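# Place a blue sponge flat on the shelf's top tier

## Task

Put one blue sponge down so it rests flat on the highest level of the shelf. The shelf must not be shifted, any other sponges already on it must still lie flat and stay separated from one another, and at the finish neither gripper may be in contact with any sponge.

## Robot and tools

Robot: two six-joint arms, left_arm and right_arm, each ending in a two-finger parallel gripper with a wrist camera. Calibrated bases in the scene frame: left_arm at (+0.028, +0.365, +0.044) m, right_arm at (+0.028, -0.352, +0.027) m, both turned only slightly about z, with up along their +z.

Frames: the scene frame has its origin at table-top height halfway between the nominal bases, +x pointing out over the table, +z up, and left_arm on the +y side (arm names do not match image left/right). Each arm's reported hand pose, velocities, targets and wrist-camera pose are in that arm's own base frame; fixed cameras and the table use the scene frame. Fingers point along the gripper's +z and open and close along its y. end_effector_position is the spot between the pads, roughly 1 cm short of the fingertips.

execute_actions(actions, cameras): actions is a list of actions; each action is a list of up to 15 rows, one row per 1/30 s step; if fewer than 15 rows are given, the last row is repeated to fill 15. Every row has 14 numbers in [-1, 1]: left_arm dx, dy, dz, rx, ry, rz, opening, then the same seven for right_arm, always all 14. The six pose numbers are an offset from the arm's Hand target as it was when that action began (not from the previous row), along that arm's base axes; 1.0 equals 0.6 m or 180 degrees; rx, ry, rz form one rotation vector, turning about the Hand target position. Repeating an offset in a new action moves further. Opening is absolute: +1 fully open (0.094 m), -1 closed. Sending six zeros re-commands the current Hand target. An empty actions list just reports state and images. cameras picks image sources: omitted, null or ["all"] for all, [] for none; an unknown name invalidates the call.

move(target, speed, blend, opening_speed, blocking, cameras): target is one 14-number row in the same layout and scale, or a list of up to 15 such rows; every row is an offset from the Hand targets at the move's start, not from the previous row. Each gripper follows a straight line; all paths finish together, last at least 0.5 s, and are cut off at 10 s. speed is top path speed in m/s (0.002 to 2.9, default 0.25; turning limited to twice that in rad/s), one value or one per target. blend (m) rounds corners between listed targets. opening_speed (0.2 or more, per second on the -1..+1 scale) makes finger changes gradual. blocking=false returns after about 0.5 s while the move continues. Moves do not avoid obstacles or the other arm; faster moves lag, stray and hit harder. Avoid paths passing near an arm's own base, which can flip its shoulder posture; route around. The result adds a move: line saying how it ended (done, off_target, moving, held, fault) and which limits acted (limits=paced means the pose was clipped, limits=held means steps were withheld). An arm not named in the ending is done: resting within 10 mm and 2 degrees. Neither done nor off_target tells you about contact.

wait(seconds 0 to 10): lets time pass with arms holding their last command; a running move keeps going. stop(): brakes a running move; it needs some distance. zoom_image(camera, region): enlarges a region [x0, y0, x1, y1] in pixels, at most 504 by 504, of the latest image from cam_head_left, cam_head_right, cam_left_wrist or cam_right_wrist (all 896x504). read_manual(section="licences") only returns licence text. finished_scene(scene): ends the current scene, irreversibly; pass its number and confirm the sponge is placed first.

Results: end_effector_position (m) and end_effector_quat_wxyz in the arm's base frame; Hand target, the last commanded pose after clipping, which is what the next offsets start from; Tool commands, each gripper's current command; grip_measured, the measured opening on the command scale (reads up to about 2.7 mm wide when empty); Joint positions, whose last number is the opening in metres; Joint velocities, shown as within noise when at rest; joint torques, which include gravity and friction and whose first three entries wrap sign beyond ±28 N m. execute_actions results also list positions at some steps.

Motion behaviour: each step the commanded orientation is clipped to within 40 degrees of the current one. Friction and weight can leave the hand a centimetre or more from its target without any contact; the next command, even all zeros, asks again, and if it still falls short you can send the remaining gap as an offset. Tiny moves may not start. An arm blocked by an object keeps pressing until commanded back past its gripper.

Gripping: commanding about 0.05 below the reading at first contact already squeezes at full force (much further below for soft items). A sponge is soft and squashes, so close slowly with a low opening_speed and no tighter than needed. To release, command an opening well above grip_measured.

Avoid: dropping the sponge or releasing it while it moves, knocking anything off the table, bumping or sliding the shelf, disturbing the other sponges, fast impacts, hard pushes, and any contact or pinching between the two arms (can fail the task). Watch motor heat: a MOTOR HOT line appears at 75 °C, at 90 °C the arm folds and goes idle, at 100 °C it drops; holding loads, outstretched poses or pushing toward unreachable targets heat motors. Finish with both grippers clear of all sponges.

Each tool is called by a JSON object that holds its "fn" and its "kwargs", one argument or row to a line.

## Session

{"fn": "execute_actions", "kwargs": {
  "actions": [],
  "cameras": ["all"]
}}

Scene clock: 0.00 s.
left_arm: end_effector_position=(+0.4037, +0.0232, +0.1015) grip_measured=+1.000 end_effector_quat_wxyz=(+0.592, -0.061, +0.803, -0.007) | right_arm: end_effector_position=(+0.4034, -0.0341, +0.1189) grip_measured=+1.000 end_effector_quat_wxyz=(+0.612, +0.054, +0.785, -0.084)
Joint positions: left_arm=[0.048 1.581 0.38 0.898 -0.015 -0.093 0.094] | right_arm=[0 1.563 0.378 0.94 0.199 -0.019 0.094]
Joint velocities: within noise
Joint torques (N m): no reading
Motor temperatures (°C): left_arm=[26 27 28 25 24 27 28] | right_arm=[27 29 26 27 27 28 28]
Heat: left arm: 28 °C; right arm: 29 °C.
Hand target: left_arm +0.4088, +0.0243, +0.1166; +0.610, -0.060, +0.790, -0.004 | right_arm +0.4078, -0.0355, +0.1345; +0.629, +0.060, +0.770, -0.083
Tool commands: left_gripper/opening=+1.0 right_gripper/opening=+1.0

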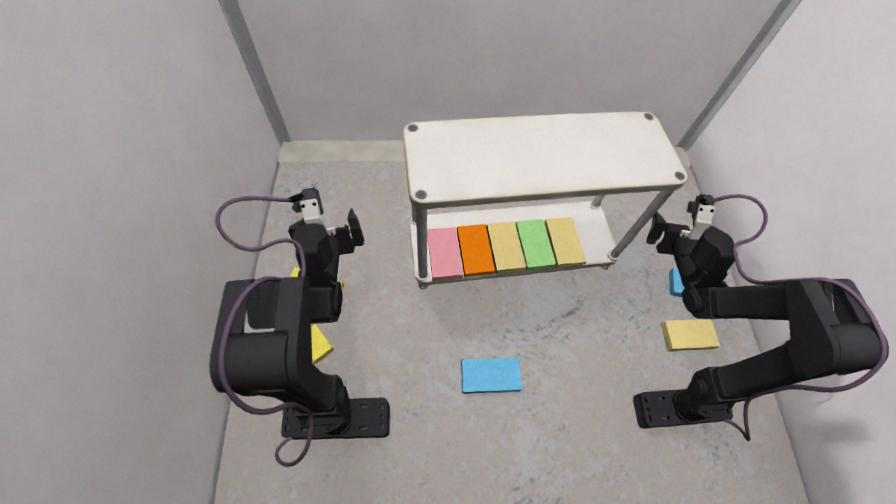

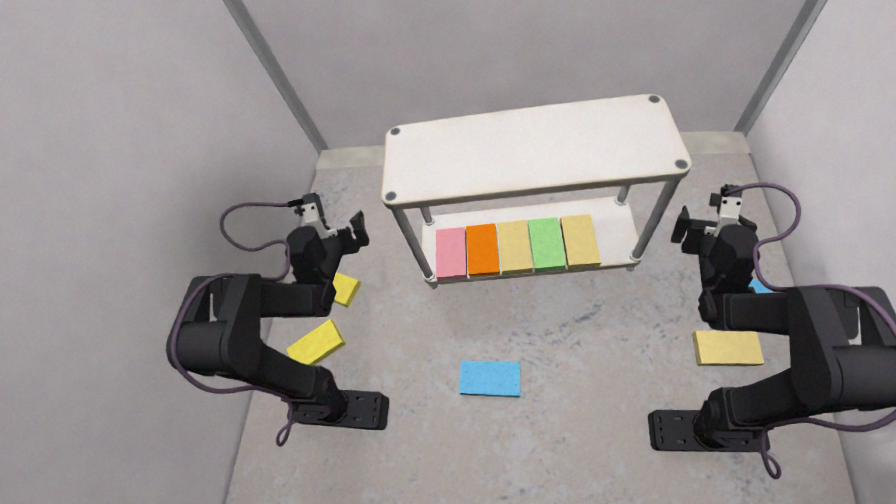

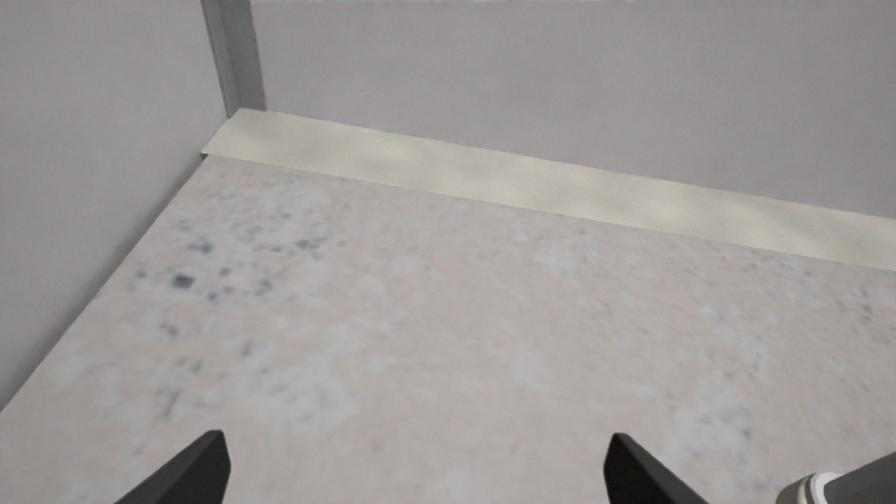

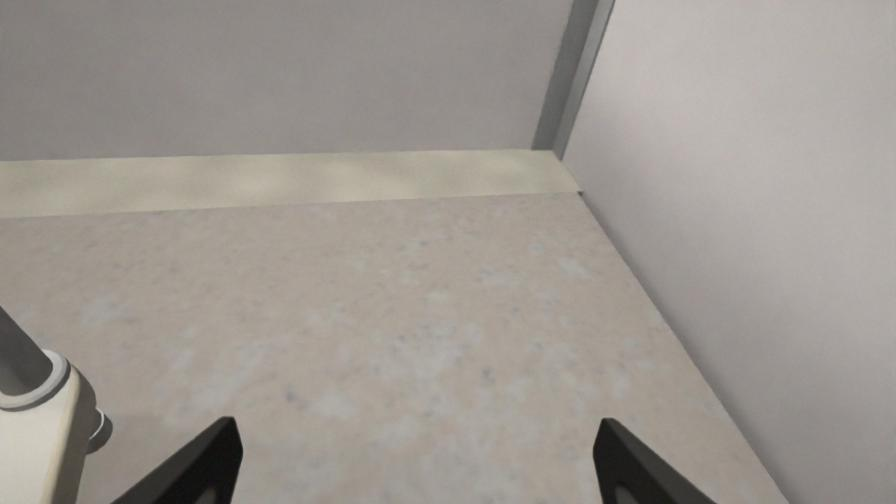

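{"fn": "zoom_image", "kwargs": {
  "camera": "cam_head_left",
  "region": [420, 330, 570, 420]
}}

{"fn": "zoom_image", "kwargs": {
  "camera": "cam_head_left",
  "region": [390, 100, 700, 290]
}}

Scaled by 3.360 from the camera's 896x504 image, which has a finer 1280x720 frame.

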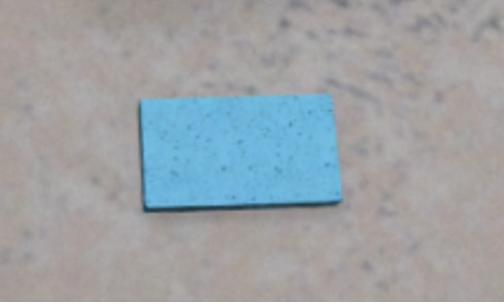

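Scaled by 1.626 from the camera's 896x504 image, which has a finer 1280x720 frame.

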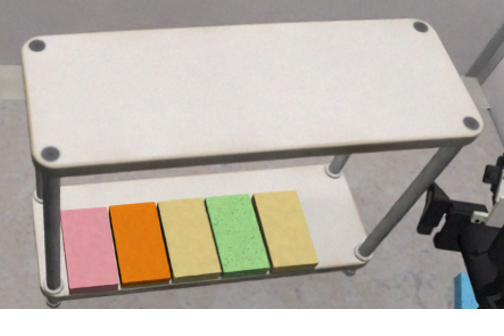

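{"fn": "move", "kwargs": {
  "target": [
    [0, 0, 0, 0, 0, 0, 1.0, -0.213, 0.0258, 0.1258, 0.0541, 0.2661, 0.0262, 1.0],
    [0, 0, 0, 0, 0, 0, 1.0, -0.2797, 0.3925, 0.1425, -0.0488, 0.2189, 0.2950, 1.0],
    [0, 0, 0, 0, 0, 0, 1.0, -0.5303, 0.6808, 0.0342, -0.0809, 0.1284, 0.5506, 1.0]
  ],
  "speed": 0.35,
  "blend": [0.04, 0.04, 0],
  "cameras": ["cam_head_left", "cam_right_wrist"]
}}

Scene clock: 9.37 s.
left_arm: end_effector_position=(+0.4037, +0.0232, +0.1015) grip_measured=+1.000 end_effector_quat_wxyz=(+0.592, -0.061, +0.803, -0.007) | right_arm: end_effector_position=(+0.0889, +0.3661, +0.1481) grip_measured=+1.000 end_effector_quat_wxyz=(-0.308, +0.628, -0.644, -0.310)
Joint positions: left_arm=[0.048 1.581 0.38 0.898 -0.015 -0.093 0.094] | right_arm=[1.197 1.286 0.772 -0.186 -0.284 -0.215 0.094]
Joint velocities: within noise
Joint torques (N m): left_arm=[0.02 -4.82 5.15 1.86 -0.01 -0.02] | right_arm=[0.01 -4.1 4.31 2.52 -0.32 -0.07]
Motor temperatures (°C): left_arm=[26 28 29 28 24 27 28] | right_arm=[27 30 27 30 27 28 28]
Heat: left arm: 29 °C; right arm: 30 °C.
Hand target: left_arm +0.4088, +0.0243, +0.1166; +0.610, -0.060, +0.790, -0.004 | right_arm +0.0896, +0.3730, +0.1550; -0.327, +0.627, -0.627, -0.326
Off the commanded pose: left_arm 0.016 m, 3 deg | right_arm 0.010 m, 4 deg.
move: off_target (left_arm, right_arm)
Images, in order (width x height): cam_head_left 896x504, cam_right_wrist 896x504.

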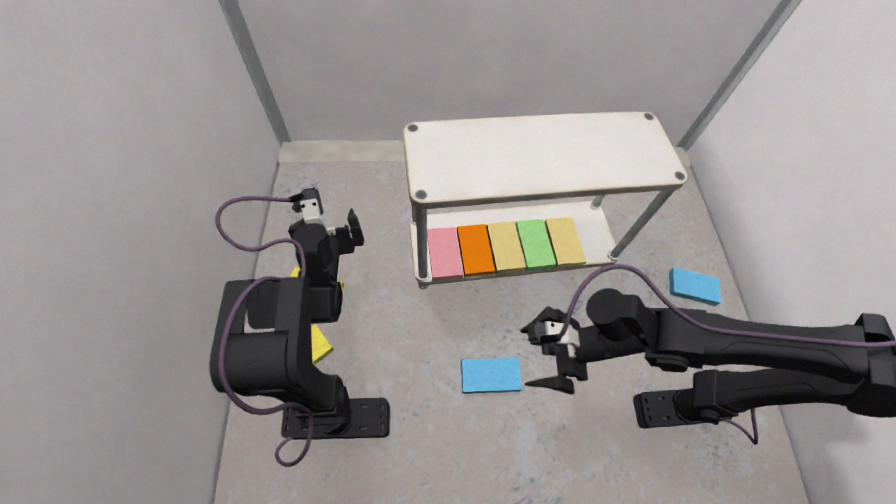

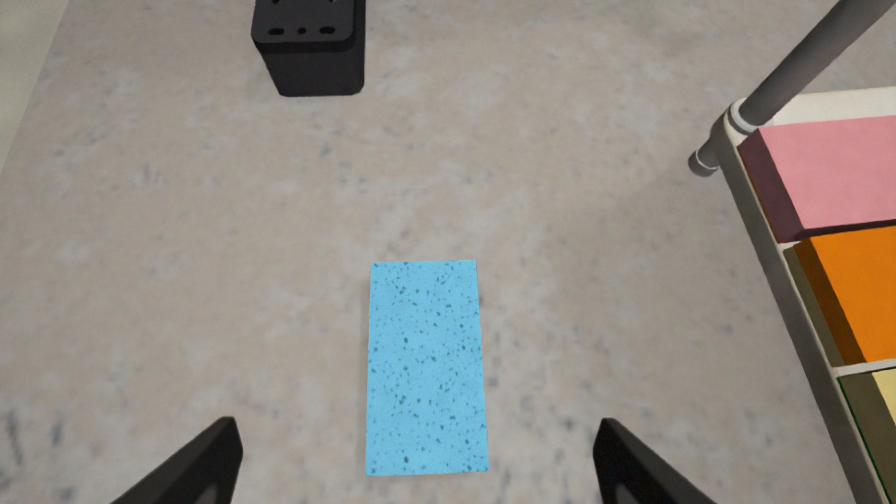

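{"fn": "zoom_image", "kwargs": {
  "camera": "cam_right_wrist",
  "region": [300, 240, 560, 500]
}}

Scaled by 1.938 from the camera's 896x504 image, which has a finer 1280x720 frame.

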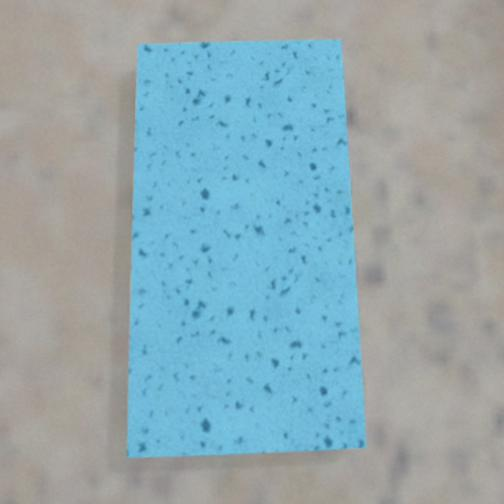

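{"fn": "move", "kwargs": {
  "target": [0, 0, 0, 0, 0, 0, 1.0, 0.0005, 0.0828, -0.1967, 0, 0, 0.0111, 1.0],
  "speed": 0.2,
  "cameras": ["cam_right_wrist"]
}}

Scene clock: 13.27 s.
left_arm: end_effector_position=(+0.4037, +0.0232, +0.1015) grip_measured=+1.000 end_effector_quat_wxyz=(+0.592, -0.061, +0.803, -0.007) | right_arm: end_effector_position=(+0.0945, +0.4148, +0.0292) grip_measured=+1.000 end_effector_quat_wxyz=(-0.303, +0.637, -0.635, -0.316)
Joint positions: left_arm=[0.048 1.581 0.38 0.898 -0.015 -0.093 0.094] | right_arm=[1.226 1.779 0.671 0.41 -0.286 -0.214 0.094]
Joint velocities: within noise
Joint torques (N m): left_arm=[0.01 -4.88 5.05 1.86 -0.01 -0.02] | right_arm=[0.29 -6.23 3.44 2.52 -0.24 0.01]
Motor temperatures (°C): left_arm=[26 28 30 28 24 27 28] | right_arm=[27 30 27 31 27 28 28]
Heat: left arm: 30 °C; right arm: 31 °C.
Hand target: left_arm +0.4088, +0.0243, +0.1166; +0.610, -0.060, +0.790, -0.004 | right_arm +0.0899, +0.4227, +0.0370; -0.321, +0.638, -0.616, -0.332
Off the commanded pose: left_arm 0.016 m, 3 deg | right_arm 0.012 m, 4 deg.
move: off_target (left_arm, right_arm)
Images, in order (width x height): cam_right_wrist 896x504.

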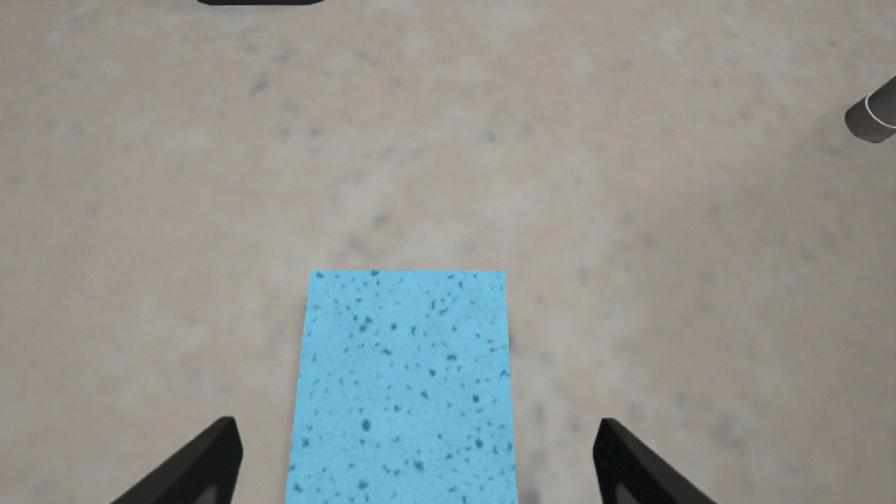

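{"fn": "move", "kwargs": {
  "target": [
    [0, 0, 0, 0, 0, 0, 1.0, -0.008, -0.003, -0.052, 0, 0, 0, 1.0],
    [0, 0, 0, 0, 0, 0, 1.0, -0.008, -0.003, -0.052, 0, 0, 0, 0.27]
  ],
  "speed": 0.12,
  "opening_speed": 0.6,
  "cameras": ["cam_right_wrist", "cam_head_left"]
}}

Scene clock: 17.77 s.
left_arm: end_effector_position=(+0.4037, +0.0232, +0.1015) grip_measured=+1.000 end_effector_quat_wxyz=(+0.592, -0.061, +0.803, -0.007) | right_arm: end_effector_position=(+0.0884, +0.4142, -0.0016) grip_measured=+0.365 end_effector_quat_wxyz=(-0.304, +0.643, -0.627, -0.317)
Joint positions: left_arm=[0.048 1.581 0.38 0.898 -0.015 -0.093 0.094] | right_arm=[1.24 1.897 0.629 0.574 -0.284 -0.221 0.064]
Joint velocities: within noise
Joint torques (N m): left_arm=[0.09 -4.85 5.14 1.86 -0.01 -0.01] | right_arm=[0.38 -6.65 2.76 2.5 -0.14 0.07]
Motor temperatures (°C): left_arm=[26 28 30 29 24 27 28] | right_arm=[27 31 27 32 27 28 28]
Heat: left arm: 30 °C; right arm: 32 °C.
Hand target: left_arm +0.4088, +0.0243, +0.1166; +0.610, -0.060, +0.790, -0.004 | right_arm +0.0851, +0.4209, +0.0058; -0.321, +0.638, -0.616, -0.332
Off the commanded pose: left_arm 0.016 m, 3 deg | right_arm 0.011 m, 3 deg.
move: off_target (left_arm, right_arm); target 2's new opening was sent with right_arm's hand 0.011 m and 3 deg from that target
Images, in order (width x height): cam_head_left 896x504, cam_right_wrist 896x504.

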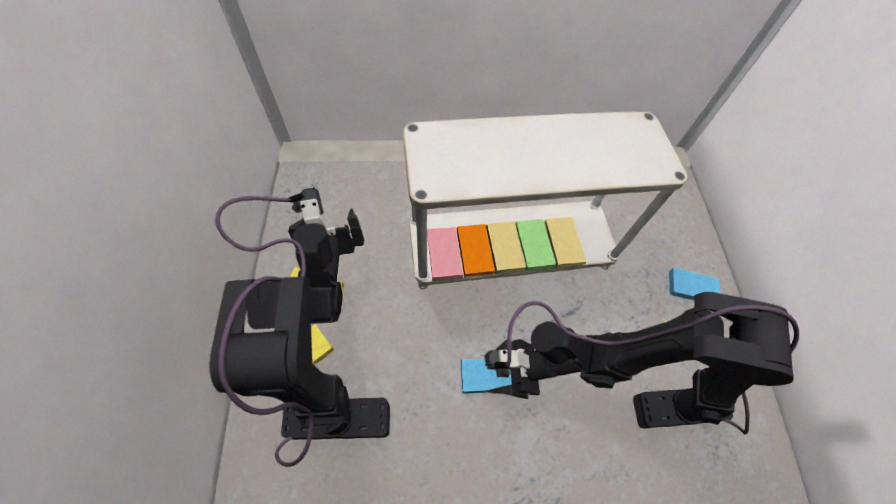

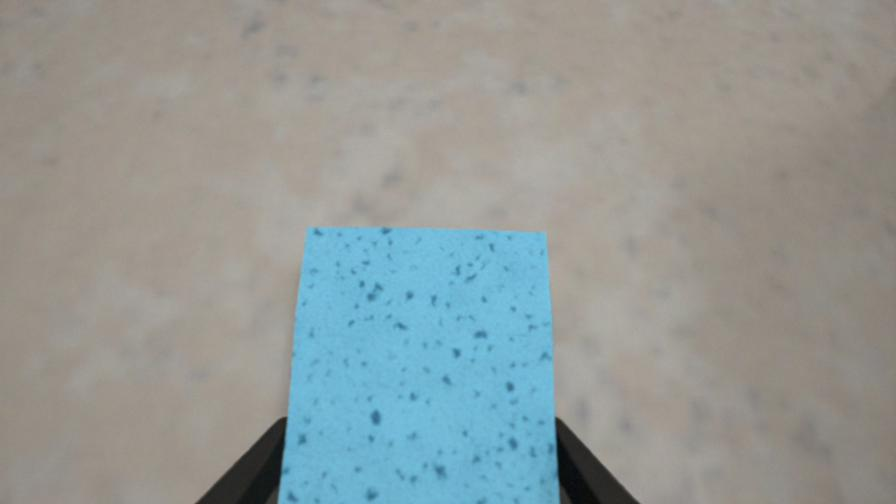

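{"fn": "move", "kwargs": {
  "target": [
    [0, 0, 0, 0, 0, 0, 1.0, 0.0082, -0.0265, 0.1903, 0, 0, 0, 0.27],
    [0, 0, 0, 0, 0, 0, 1.0, 0.1915, -0.2848, 0.6903, 0, 0, -0.1722, 0.27],
    [0, 0, 0, 0, 0, 0, 1.0, 0.5682, -0.4290, 0.6903, 0, 0, -0.3889, 0.27]
  ],
  "speed": 0.25,
  "blend": [0.05, 0.06, 0],
  "cameras": ["cam_head_left", "cam_head_right", "cam_right_wrist"]
}}

Scene clock: 23.37 s.
left_arm: end_effector_position=(+0.4037, +0.0232, +0.1015) grip_measured=+1.000 end_effector_quat_wxyz=(+0.592, -0.061, +0.803, -0.007) | right_arm: end_effector_position=(+0.4337, +0.1650, +0.4107) grip_measured=+0.363 end_effector_quat_wxyz=(+0.452, -0.172, +0.871, +0.088)
Joint positions: left_arm=[0.048 1.581 0.38 0.898 -0.015 -0.093 0.094] | right_arm=[0.35 1.813 2.361 -1.163 -0.03 -0.023 0.064]
Joint velocities: within noise
Joint torques (N m): left_arm=[0.05 -4.82 5.11 1.87 0 -0.01] | right_arm=[-0.24 -7.21 7.57 1.44 0.02 0.06]
Motor temperatures (°C): left_arm=[26 28 30 30 24 27 28] | right_arm=[27 31 28 32 27 28 29]
Heat: left arm: 30 °C; right arm: 32 °C.
Hand target: left_arm +0.4088, +0.0243, +0.1166; +0.610, -0.060, +0.790, -0.004 | right_arm +0.4260, +0.1635, +0.4200; +0.454, -0.169, +0.871, +0.088
Off the commanded pose: left_arm 0.016 m, 3 deg | right_arm 0.012 m, 0 deg.
move: off_target (left_arm, right_arm)
Images, in order (width x height): cam_head_left 896x504, cam_head_right 896x504, cam_right_wrist 896x504.

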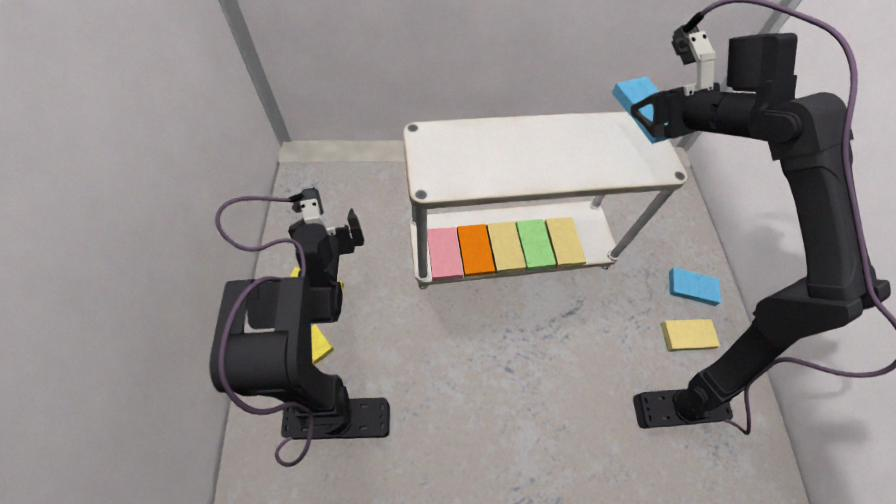

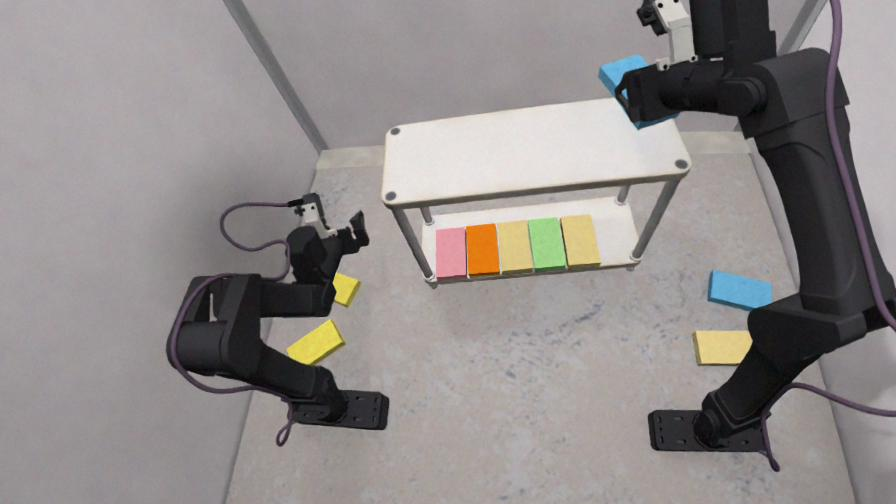

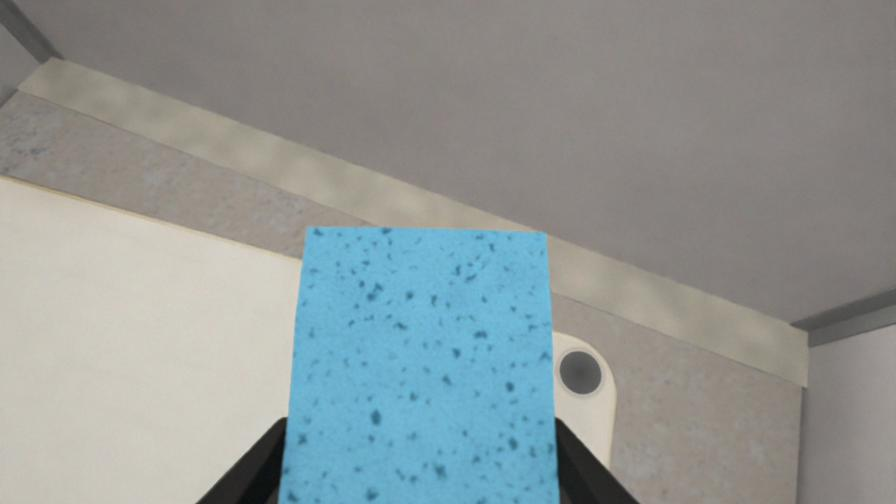

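{"fn": "zoom_image", "kwargs": {
  "camera": "cam_head_left",
  "region": [590, 60, 710, 200]
}}

{"fn": "zoom_image", "kwargs": {
  "camera": "cam_head_right",
  "region": [570, 30, 710, 190]
}}

Scaled by 3.600 from the camera's 896x504 image, which has a finer 1280x720 frame.

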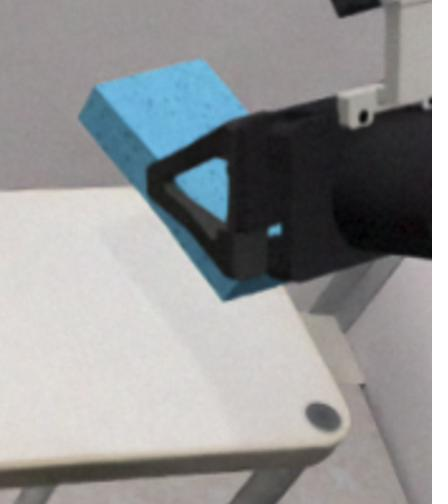

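Scaled by 3.150 from the camera's 896x504 image, which has a finer 1280x720 frame.

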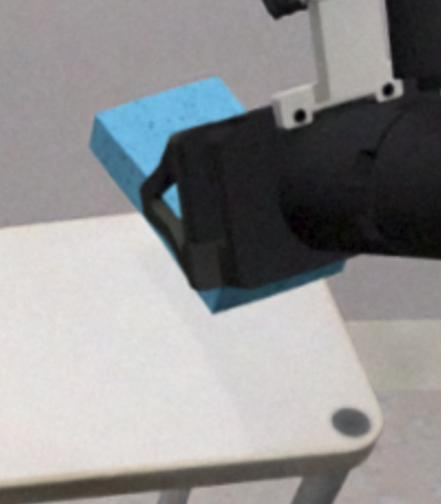

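{"fn": "move", "kwargs": {
  "target": [0, 0, 0, 0, 0, 0, 1.0, -0.04, 0.0208, -0.07, -0.0038, 0.0093, 0, 0.27],
  "speed": 0.1,
  "cameras": ["cam_head_left", "cam_head_right", "cam_right_wrist"]
}}

Scene clock: 26.57 s.
left_arm: end_effector_position=(+0.4037, +0.0232, +0.1015) grip_measured=+1.000 end_effector_quat_wxyz=(+0.592, -0.061, +0.803, -0.007) | right_arm: end_effector_position=(+0.3998, +0.1756, +0.3560) grip_measured=+0.363 end_effector_quat_wxyz=(+0.399, -0.177, +0.896, +0.082)
Joint positions: left_arm=[0.048 1.581 0.38 0.898 -0.015 -0.093 0.094] | right_arm=[0.417 1.656 2.007 -1.083 0.015 0.021 0.064]
Joint velocities: within noise
Joint torques (N m): left_arm=[0.02 -4.85 5.12 1.84 -0.03 -0.02] | right_arm=[0.29 -8.8 3.81 2.47 0.06 0.07]
Motor temperatures (°C): left_arm=[26 28 30 30 24 27 28] | right_arm=[27 31 28 33 27 28 29]
Heat: left arm: 30 °C; right arm: 33 °C.
Hand target: left_arm +0.4088, +0.0243, +0.1166; +0.610, -0.060, +0.790, -0.004 | right_arm +0.4020, +0.1759, +0.3780; +0.440, -0.171, +0.878, +0.085
Off the commanded pose: left_arm 0.016 m, 3 deg | right_arm 0.022 m, 5 deg.
move: off_target (left_arm, right_arm)
Images, in order (width x height): cam_head_left 896x504, cam_head_right 896x504, cam_right_wrist 896x504.

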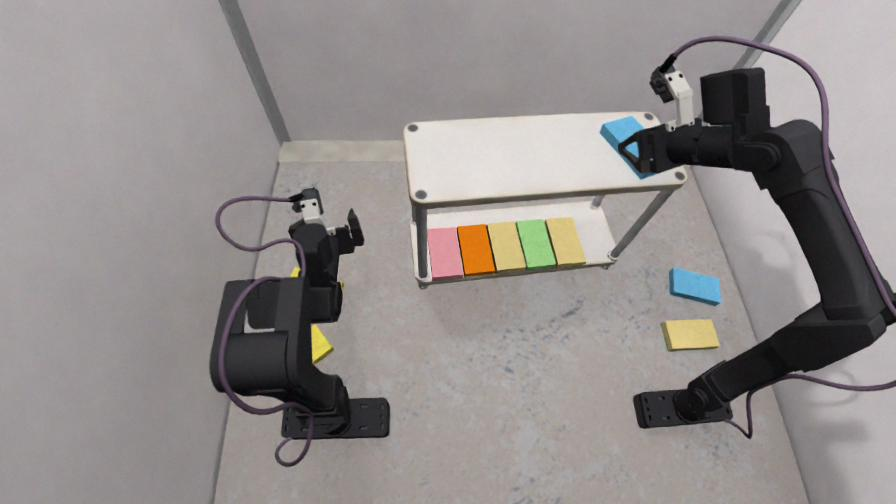

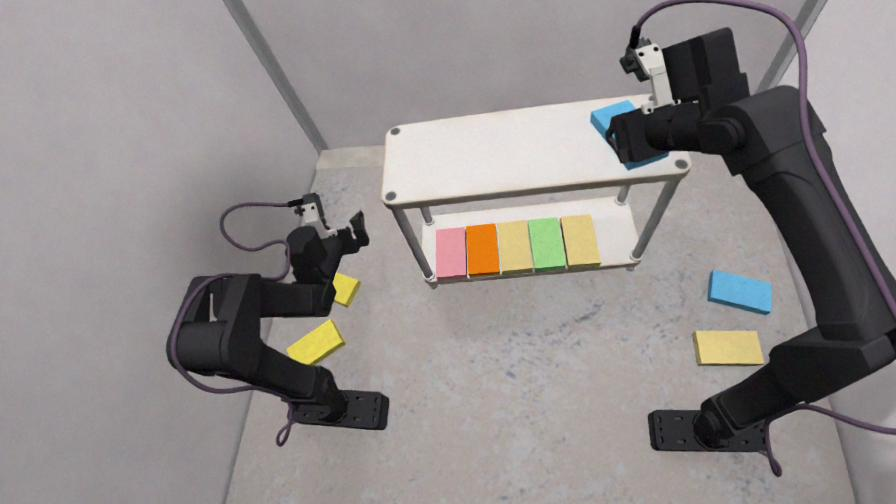

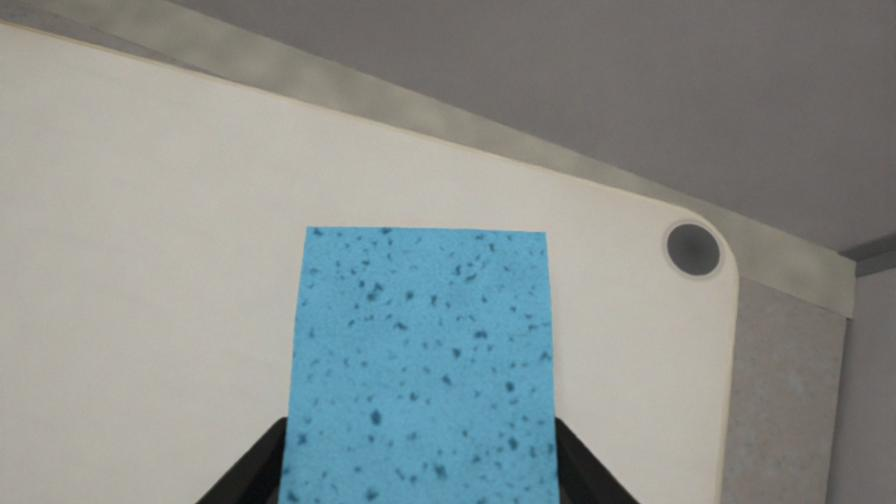

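{"fn": "zoom_image", "kwargs": {
  "camera": "cam_head_left",
  "region": [580, 90, 710, 210]
}}

{"fn": "zoom_image", "kwargs": {
  "camera": "cam_head_right",
  "region": [570, 70, 710, 200]
}}

Scaled by 3.877 from the camera's 896x504 image, which has a finer 1280x720 frame.

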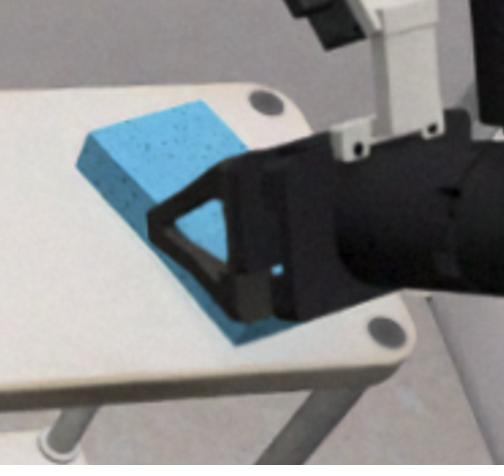

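Scaled by 3.600 from the camera's 896x504 image, which has a finer 1280x720 frame.

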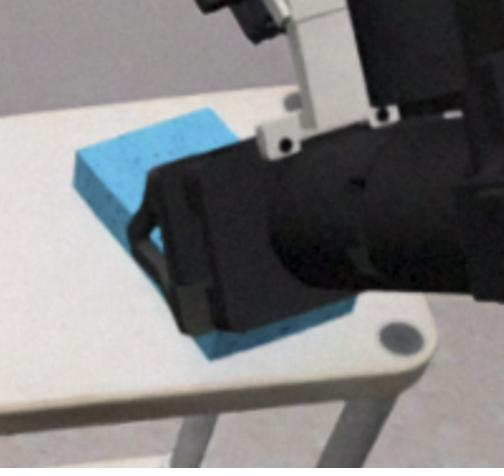

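{"fn": "move", "kwargs": {
  "target": [0, 0, 0, 0, 0, 0, 1.0, 0.0232, 0.0025, 0.018, 0.0087, -0.0210, 0, 0.27],
  "speed": 0.08,
  "cameras": ["cam_right_wrist"]
}}

Scene clock: 28.93 s.
left_arm: end_effector_position=(+0.4037, +0.0232, +0.1015) grip_measured=+1.000 end_effector_quat_wxyz=(+0.592, -0.061, +0.803, -0.007) | right_arm: end_effector_position=(+0.4118, +0.1806, +0.3650) grip_measured=+0.363 end_effector_quat_wxyz=(+0.428, -0.174, +0.883, +0.088)
Joint positions: left_arm=[0.048 1.581 0.38 0.898 -0.015 -0.093 0.094] | right_arm=[0.417 1.656 1.99 -1 0.016 0.021 0.064]
Joint velocities: within noise
Joint torques (N m): left_arm=[0.02 -4.85 5.09 1.86 0 -0.02] | right_arm=[-0.49 -8.79 3.92 2.6 -0.03 -0.02]
Motor temperatures (°C): left_arm=[26 28 30 30 24 27 28] | right_arm=[27 31 28 33 27 28 29]
Heat: left arm: 30 °C; right arm: 33 °C.
Hand target: left_arm +0.4088, +0.0243, +0.1166; +0.610, -0.060, +0.790, -0.004 | right_arm +0.4159, +0.1774, +0.3888; +0.471, -0.167, +0.861, +0.091
Off the commanded pose: left_arm 0.016 m, 3 deg | right_arm 0.024 m, 6 deg.
move: off_target (left_arm, right_arm)
Images, in order (width x height): cam_right_wrist 896x504.

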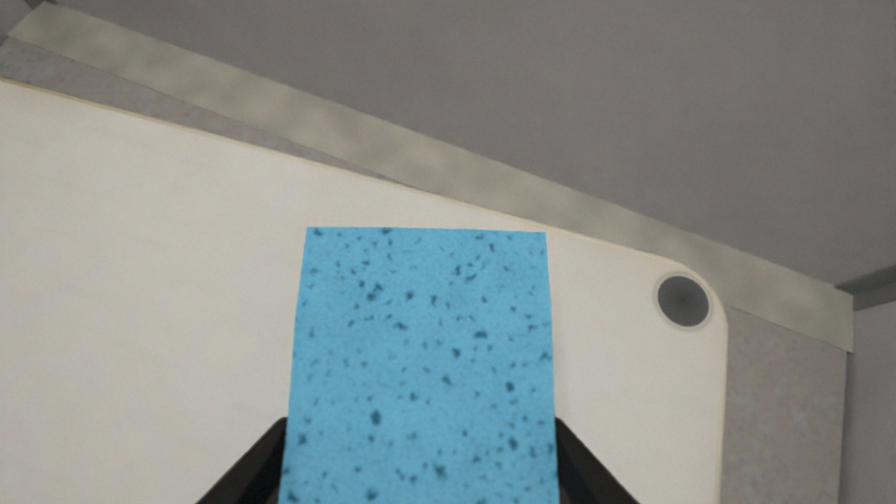

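{"fn": "move", "kwargs": {
  "target": [0, 0, 0, 0, 0, 0, 1.0, 0.0, -0.003, -0.0167, 0, 0, 0, 0.27],
  "speed": 0.05,
  "cameras": ["cam_right_wrist"]
}}

Scene clock: 30.20 s.
left_arm: end_effector_position=(+0.4037, +0.0232, +0.1015) grip_measured=+1.000 end_effector_quat_wxyz=(+0.592, -0.061, +0.803, -0.007) | right_arm: end_effector_position=(+0.4134, +0.1806, +0.3529) grip_measured=+0.363 end_effector_quat_wxyz=(+0.427, -0.173, +0.883, +0.087)
Joint positions: left_arm=[0.048 1.581 0.38 0.898 -0.015 -0.093 0.094] | right_arm=[0.416 1.636 1.915 -0.948 0.016 0.021 0.064]
Joint velocities: within noise
Joint torques (N m): left_arm=[0.01 -4.81 5.15 1.86 -0.01 -0.02] | right_arm=[-0.57 -9.33 4.01 2.58 -0.07 -0.05]
Motor temperatures (°C): left_arm=[26 28 30 31 24 27 28] | right_arm=[27 32 28 34 27 28 29]
Heat: left arm: 31 °C; right arm: 34 °C.
Hand target: left_arm +0.4088, +0.0243, +0.1166; +0.610, -0.060, +0.790, -0.004 | right_arm +0.4159, +0.1756, +0.3788; +0.471, -0.167, +0.861, +0.091
Off the commanded pose: left_arm 0.016 m, 3 deg | right_arm 0.026 m, 6 deg.
move: off_target (left_arm, right_arm)
Images, in order (width x height): cam_right_wrist 896x504.

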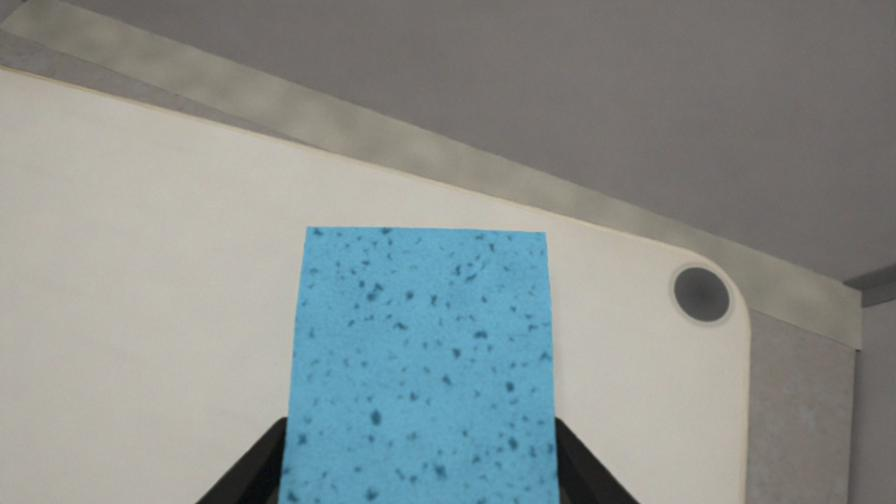

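{"fn": "move", "kwargs": {
  "target": [0, 0, 0, 0, 0, 0, 1.0, 0.0, 0, -0.01, 0, 0, 0, 0.27],
  "speed": 0.04,
  "cameras": ["cam_right_wrist", "cam_head_left"]
}}

{"fn": "zoom_image", "kwargs": {
  "camera": "cam_head_left",
  "region": [580, 90, 710, 210]
}}

Scene clock: 31.60 s.
left_arm: end_effector_position=(+0.4037, +0.0232, +0.1015) grip_measured=+1.000 end_effector_quat_wxyz=(+0.592, -0.061, +0.803, -0.007) | right_arm: end_effector_position=(+0.4139, +0.1808, +0.3536) grip_measured=+0.363 end_effector_quat_wxyz=(+0.437, -0.172, +0.878, +0.090)
Joint positions: left_arm=[0.048 1.581 0.38 0.898 -0.015 -0.093 0.094] | right_arm=[0.416 1.616 1.876 -0.907 0.016 0.021 0.064]
Joint velocities: within noise
Joint torques (N m): left_arm=[0.06 -4.89 5.12 1.87 0 -0.01] | right_arm=[-0.57 -8.76 3.82 2.48 -0.07 -0.05]
Motor temperatures (°C): left_arm=[26 28 30 31 24 27 28] | right_arm=[27 32 28 34 27 28 29]
Heat: left arm: 31 °C; right arm: 34 °C.
Hand target: left_arm +0.4088, +0.0243, +0.1166; +0.610, -0.060, +0.790, -0.004 | right_arm +0.4159, +0.1756, +0.3728; +0.471, -0.167, +0.861, +0.091
Off the commanded pose: left_arm 0.016 m, 3 deg | right_arm 0.020 m, 4 deg.
move: off_target (left_arm, right_arm)
Images, in order (width x height): cam_head_left 896x504, cam_right_wrist 896x504.

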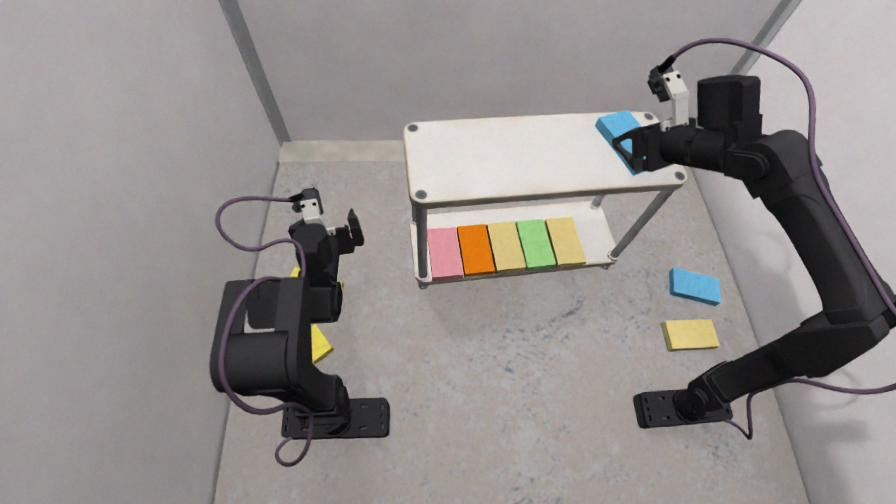

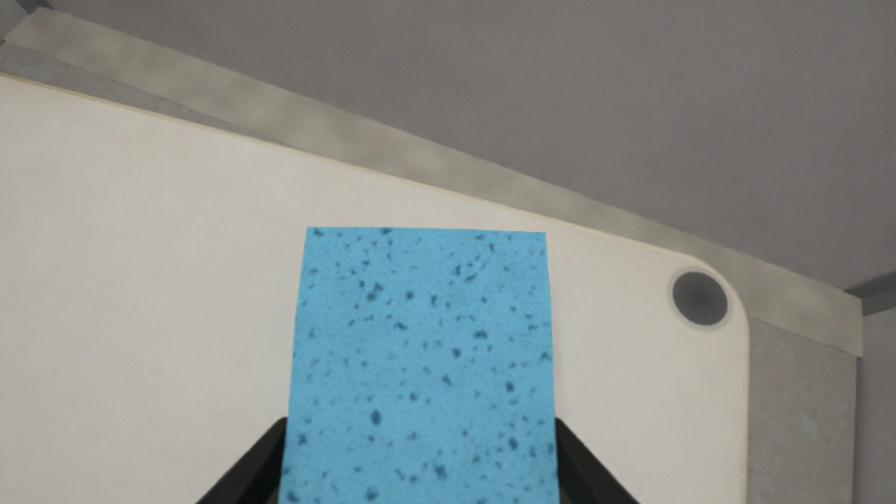

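Scaled by 3.877 from the camera's 896x504 image, which has a finer 1280x720 frame.

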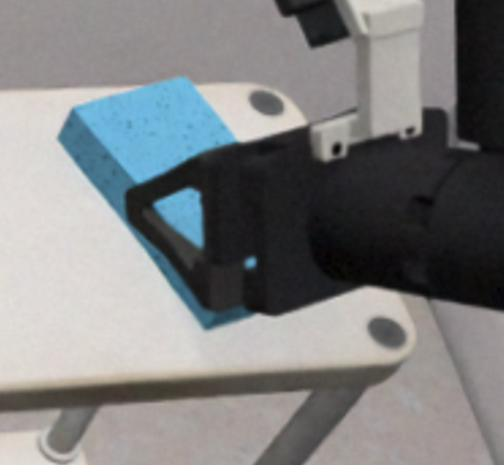

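{"fn": "move", "kwargs": {
  "target": [
    [0, 0, 0, 0, 0, 0, 1.0, 0, 0, 0.012, 0, 0, 0, 0.27],
    [0, 0, 0, 0, 0, 0, 1.0, 0, 0, 0.012, 0, 0, 0, 0.9]
  ],
  "speed": 0.05,
  "opening_speed": 0.6,
  "cameras": ["cam_right_wrist"]
}}

Scene clock: 34.63 s.
left_arm: end_effector_position=(+0.4037, +0.0232, +0.1015) grip_measured=+1.000 end_effector_quat_wxyz=(+0.592, -0.061, +0.803, -0.007) | right_arm: end_effector_position=(+0.4139, +0.1808, +0.3536) grip_measured=+0.897 end_effector_quat_wxyz=(+0.437, -0.172, +0.878, +0.090)
Joint positions: left_arm=[0.048 1.581 0.38 0.898 -0.015 -0.093 0.094] | right_arm=[0.416 1.616 1.876 -0.907 0.016 0.021 0.089]
Joint velocities: within noise
Joint torques (N m): left_arm=[0.02 -4.88 5.15 1.86 0 -0.03] | right_arm=[-0.58 -7.76 7.13 2.15 -0.08 -0.05]
Motor temperatures (°C): left_arm=[26 28 30 31 24 27 28] | right_arm=[27 32 28 34 27 28 29]
Heat: left arm: 31 °C; right arm: 34 °C.
Hand target: left_arm +0.4088, +0.0243, +0.1166; +0.610, -0.060, +0.790, -0.004 | right_arm +0.4159, +0.1756, +0.3800; +0.471, -0.167, +0.861, +0.091
Off the commanded pose: left_arm 0.016 m, 3 deg | right_arm 0.027 m, 4 deg.
move: off_target (left_arm, right_arm); target 2's new opening was sent with right_arm's hand 0.027 m and 4 deg from that target
Images, in order (width x height): cam_right_wrist 896x504.

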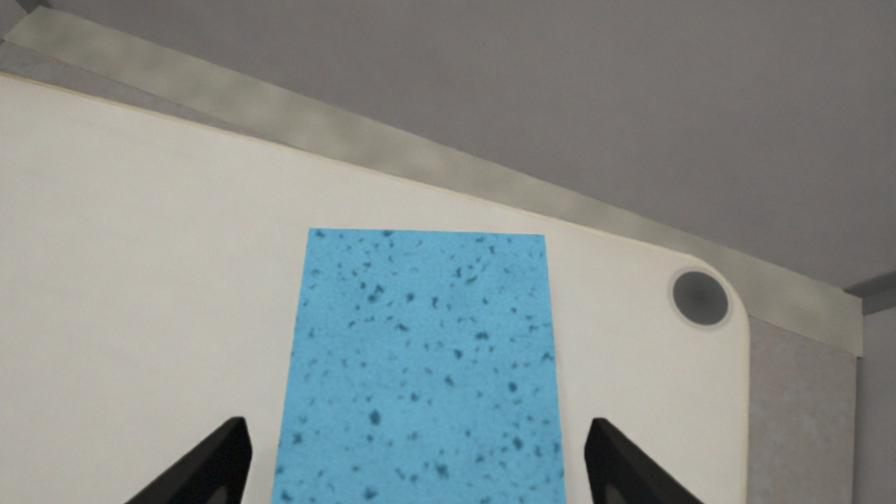

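{"fn": "move", "kwargs": {
  "target": [0, 0, 0, 0, 0, 0, 1.0, -0.0767, -0.0317, 0.1167, 0, 0, 0, 0.9],
  "speed": 0.15,
  "cameras": ["cam_head_left", "cam_head_right", "cam_right_wrist"]
}}

{"fn": "zoom_image", "kwargs": {
  "camera": "cam_head_left",
  "region": [580, 70, 710, 210]
}}

{"fn": "zoom_image", "kwargs": {
  "camera": "cam_head_left",
  "region": [390, 100, 700, 290]
}}

Scene clock: 36.77 s.
left_arm: end_effector_position=(+0.4037, +0.0232, +0.1015) grip_measured=+1.000 end_effector_quat_wxyz=(+0.592, -0.061, +0.803, -0.007) | right_arm: end_effector_position=(+0.3777, +0.1648, +0.4419) grip_measured=+0.897 end_effector_quat_wxyz=(+0.469, -0.168, +0.862, +0.097)
Joint positions: left_arm=[0.048 1.581 0.38 0.898 -0.015 -0.093 0.094] | right_arm=[0.416 1.659 2.303 -1.217 0.016 0.021 0.089]
Joint velocities: within noise
Joint torques (N m): left_arm=[0.03 -4.86 5.18 1.86 -0.02 -0.01] | right_arm=[-0.36 -5.97 6.86 1.46 -0.06 -0.04]
Motor temperatures (°C): left_arm=[26 28 30 31 24 27 28] | right_arm=[27 32 28 34 27 28 29]
Heat: left arm: 31 °C; right arm: 34 °C.
Hand target: left_arm +0.4088, +0.0243, +0.1166; +0.610, -0.060, +0.790, -0.004 | right_arm +0.3699, +0.1566, +0.4500; +0.471, -0.167, +0.861, +0.091
Off the commanded pose: left_arm 0.016 m, 3 deg | right_arm 0.014 m, 1 deg.
move: off_target (left_arm, right_arm)
Images, in order (width x height): cam_head_left 896x504, cam_head_right 896x504, cam_right_wrist 896x504.

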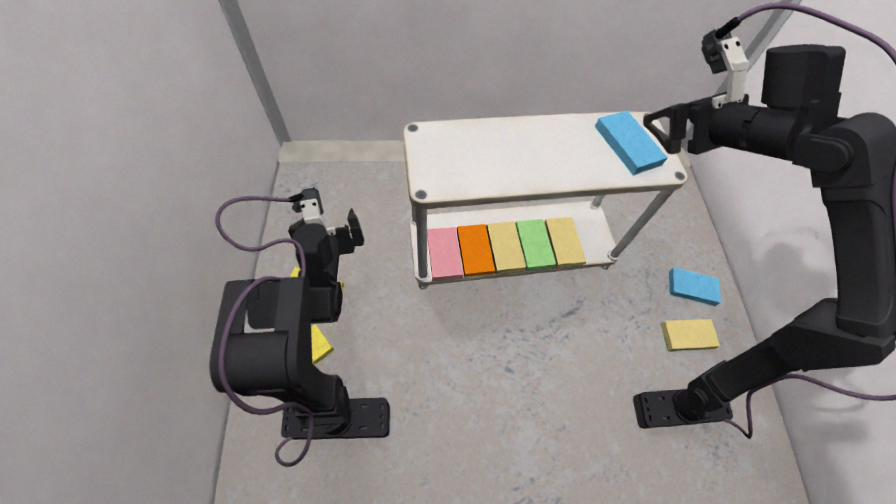

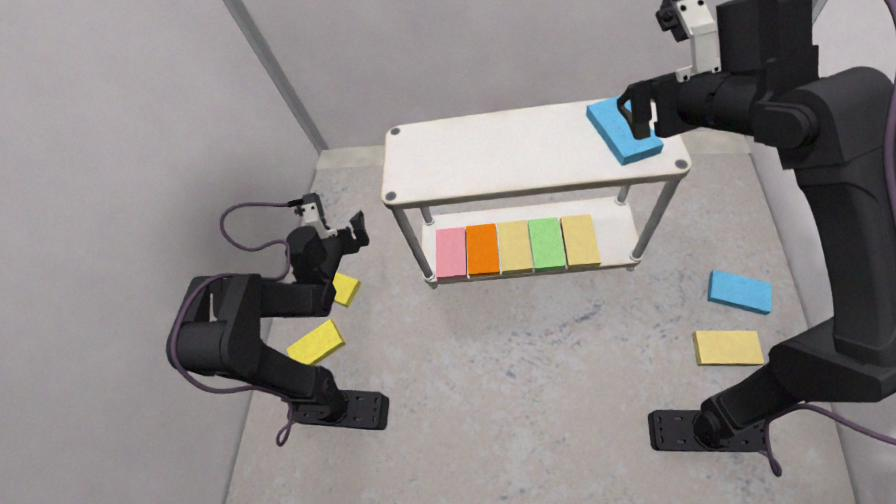

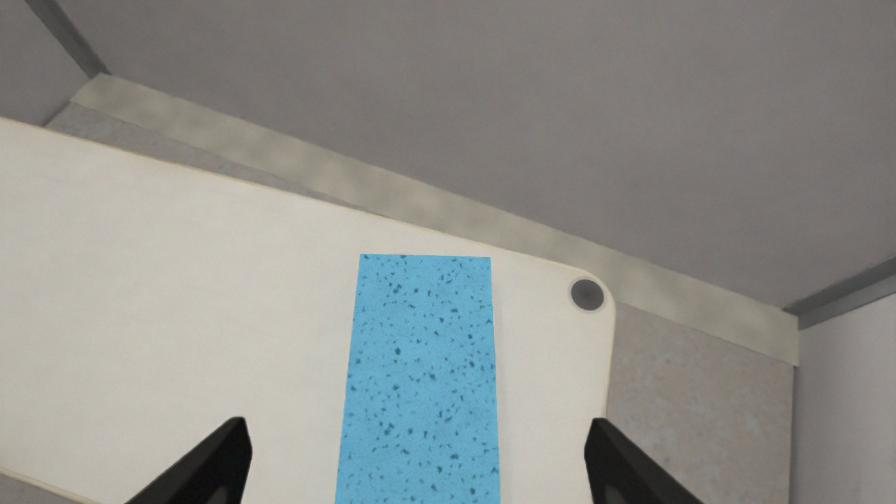

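Scaled by 3.600 from the camera's 896x504 image, which has a finer 1280x720 frame.

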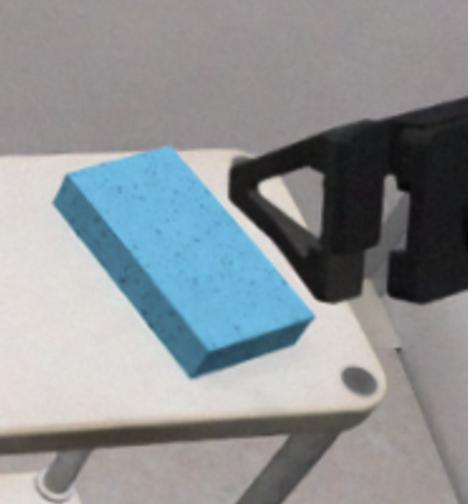

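Scaled by 1.626 from the camera's 896x504 image, which has a finer 1280x720 frame.

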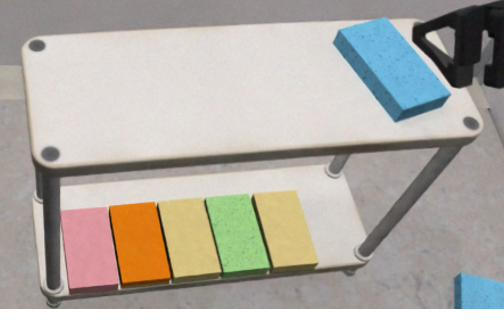

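{"fn": "finished_scene", "kwargs": {
  "scene": 2
}}

The scene is finished: the task was done.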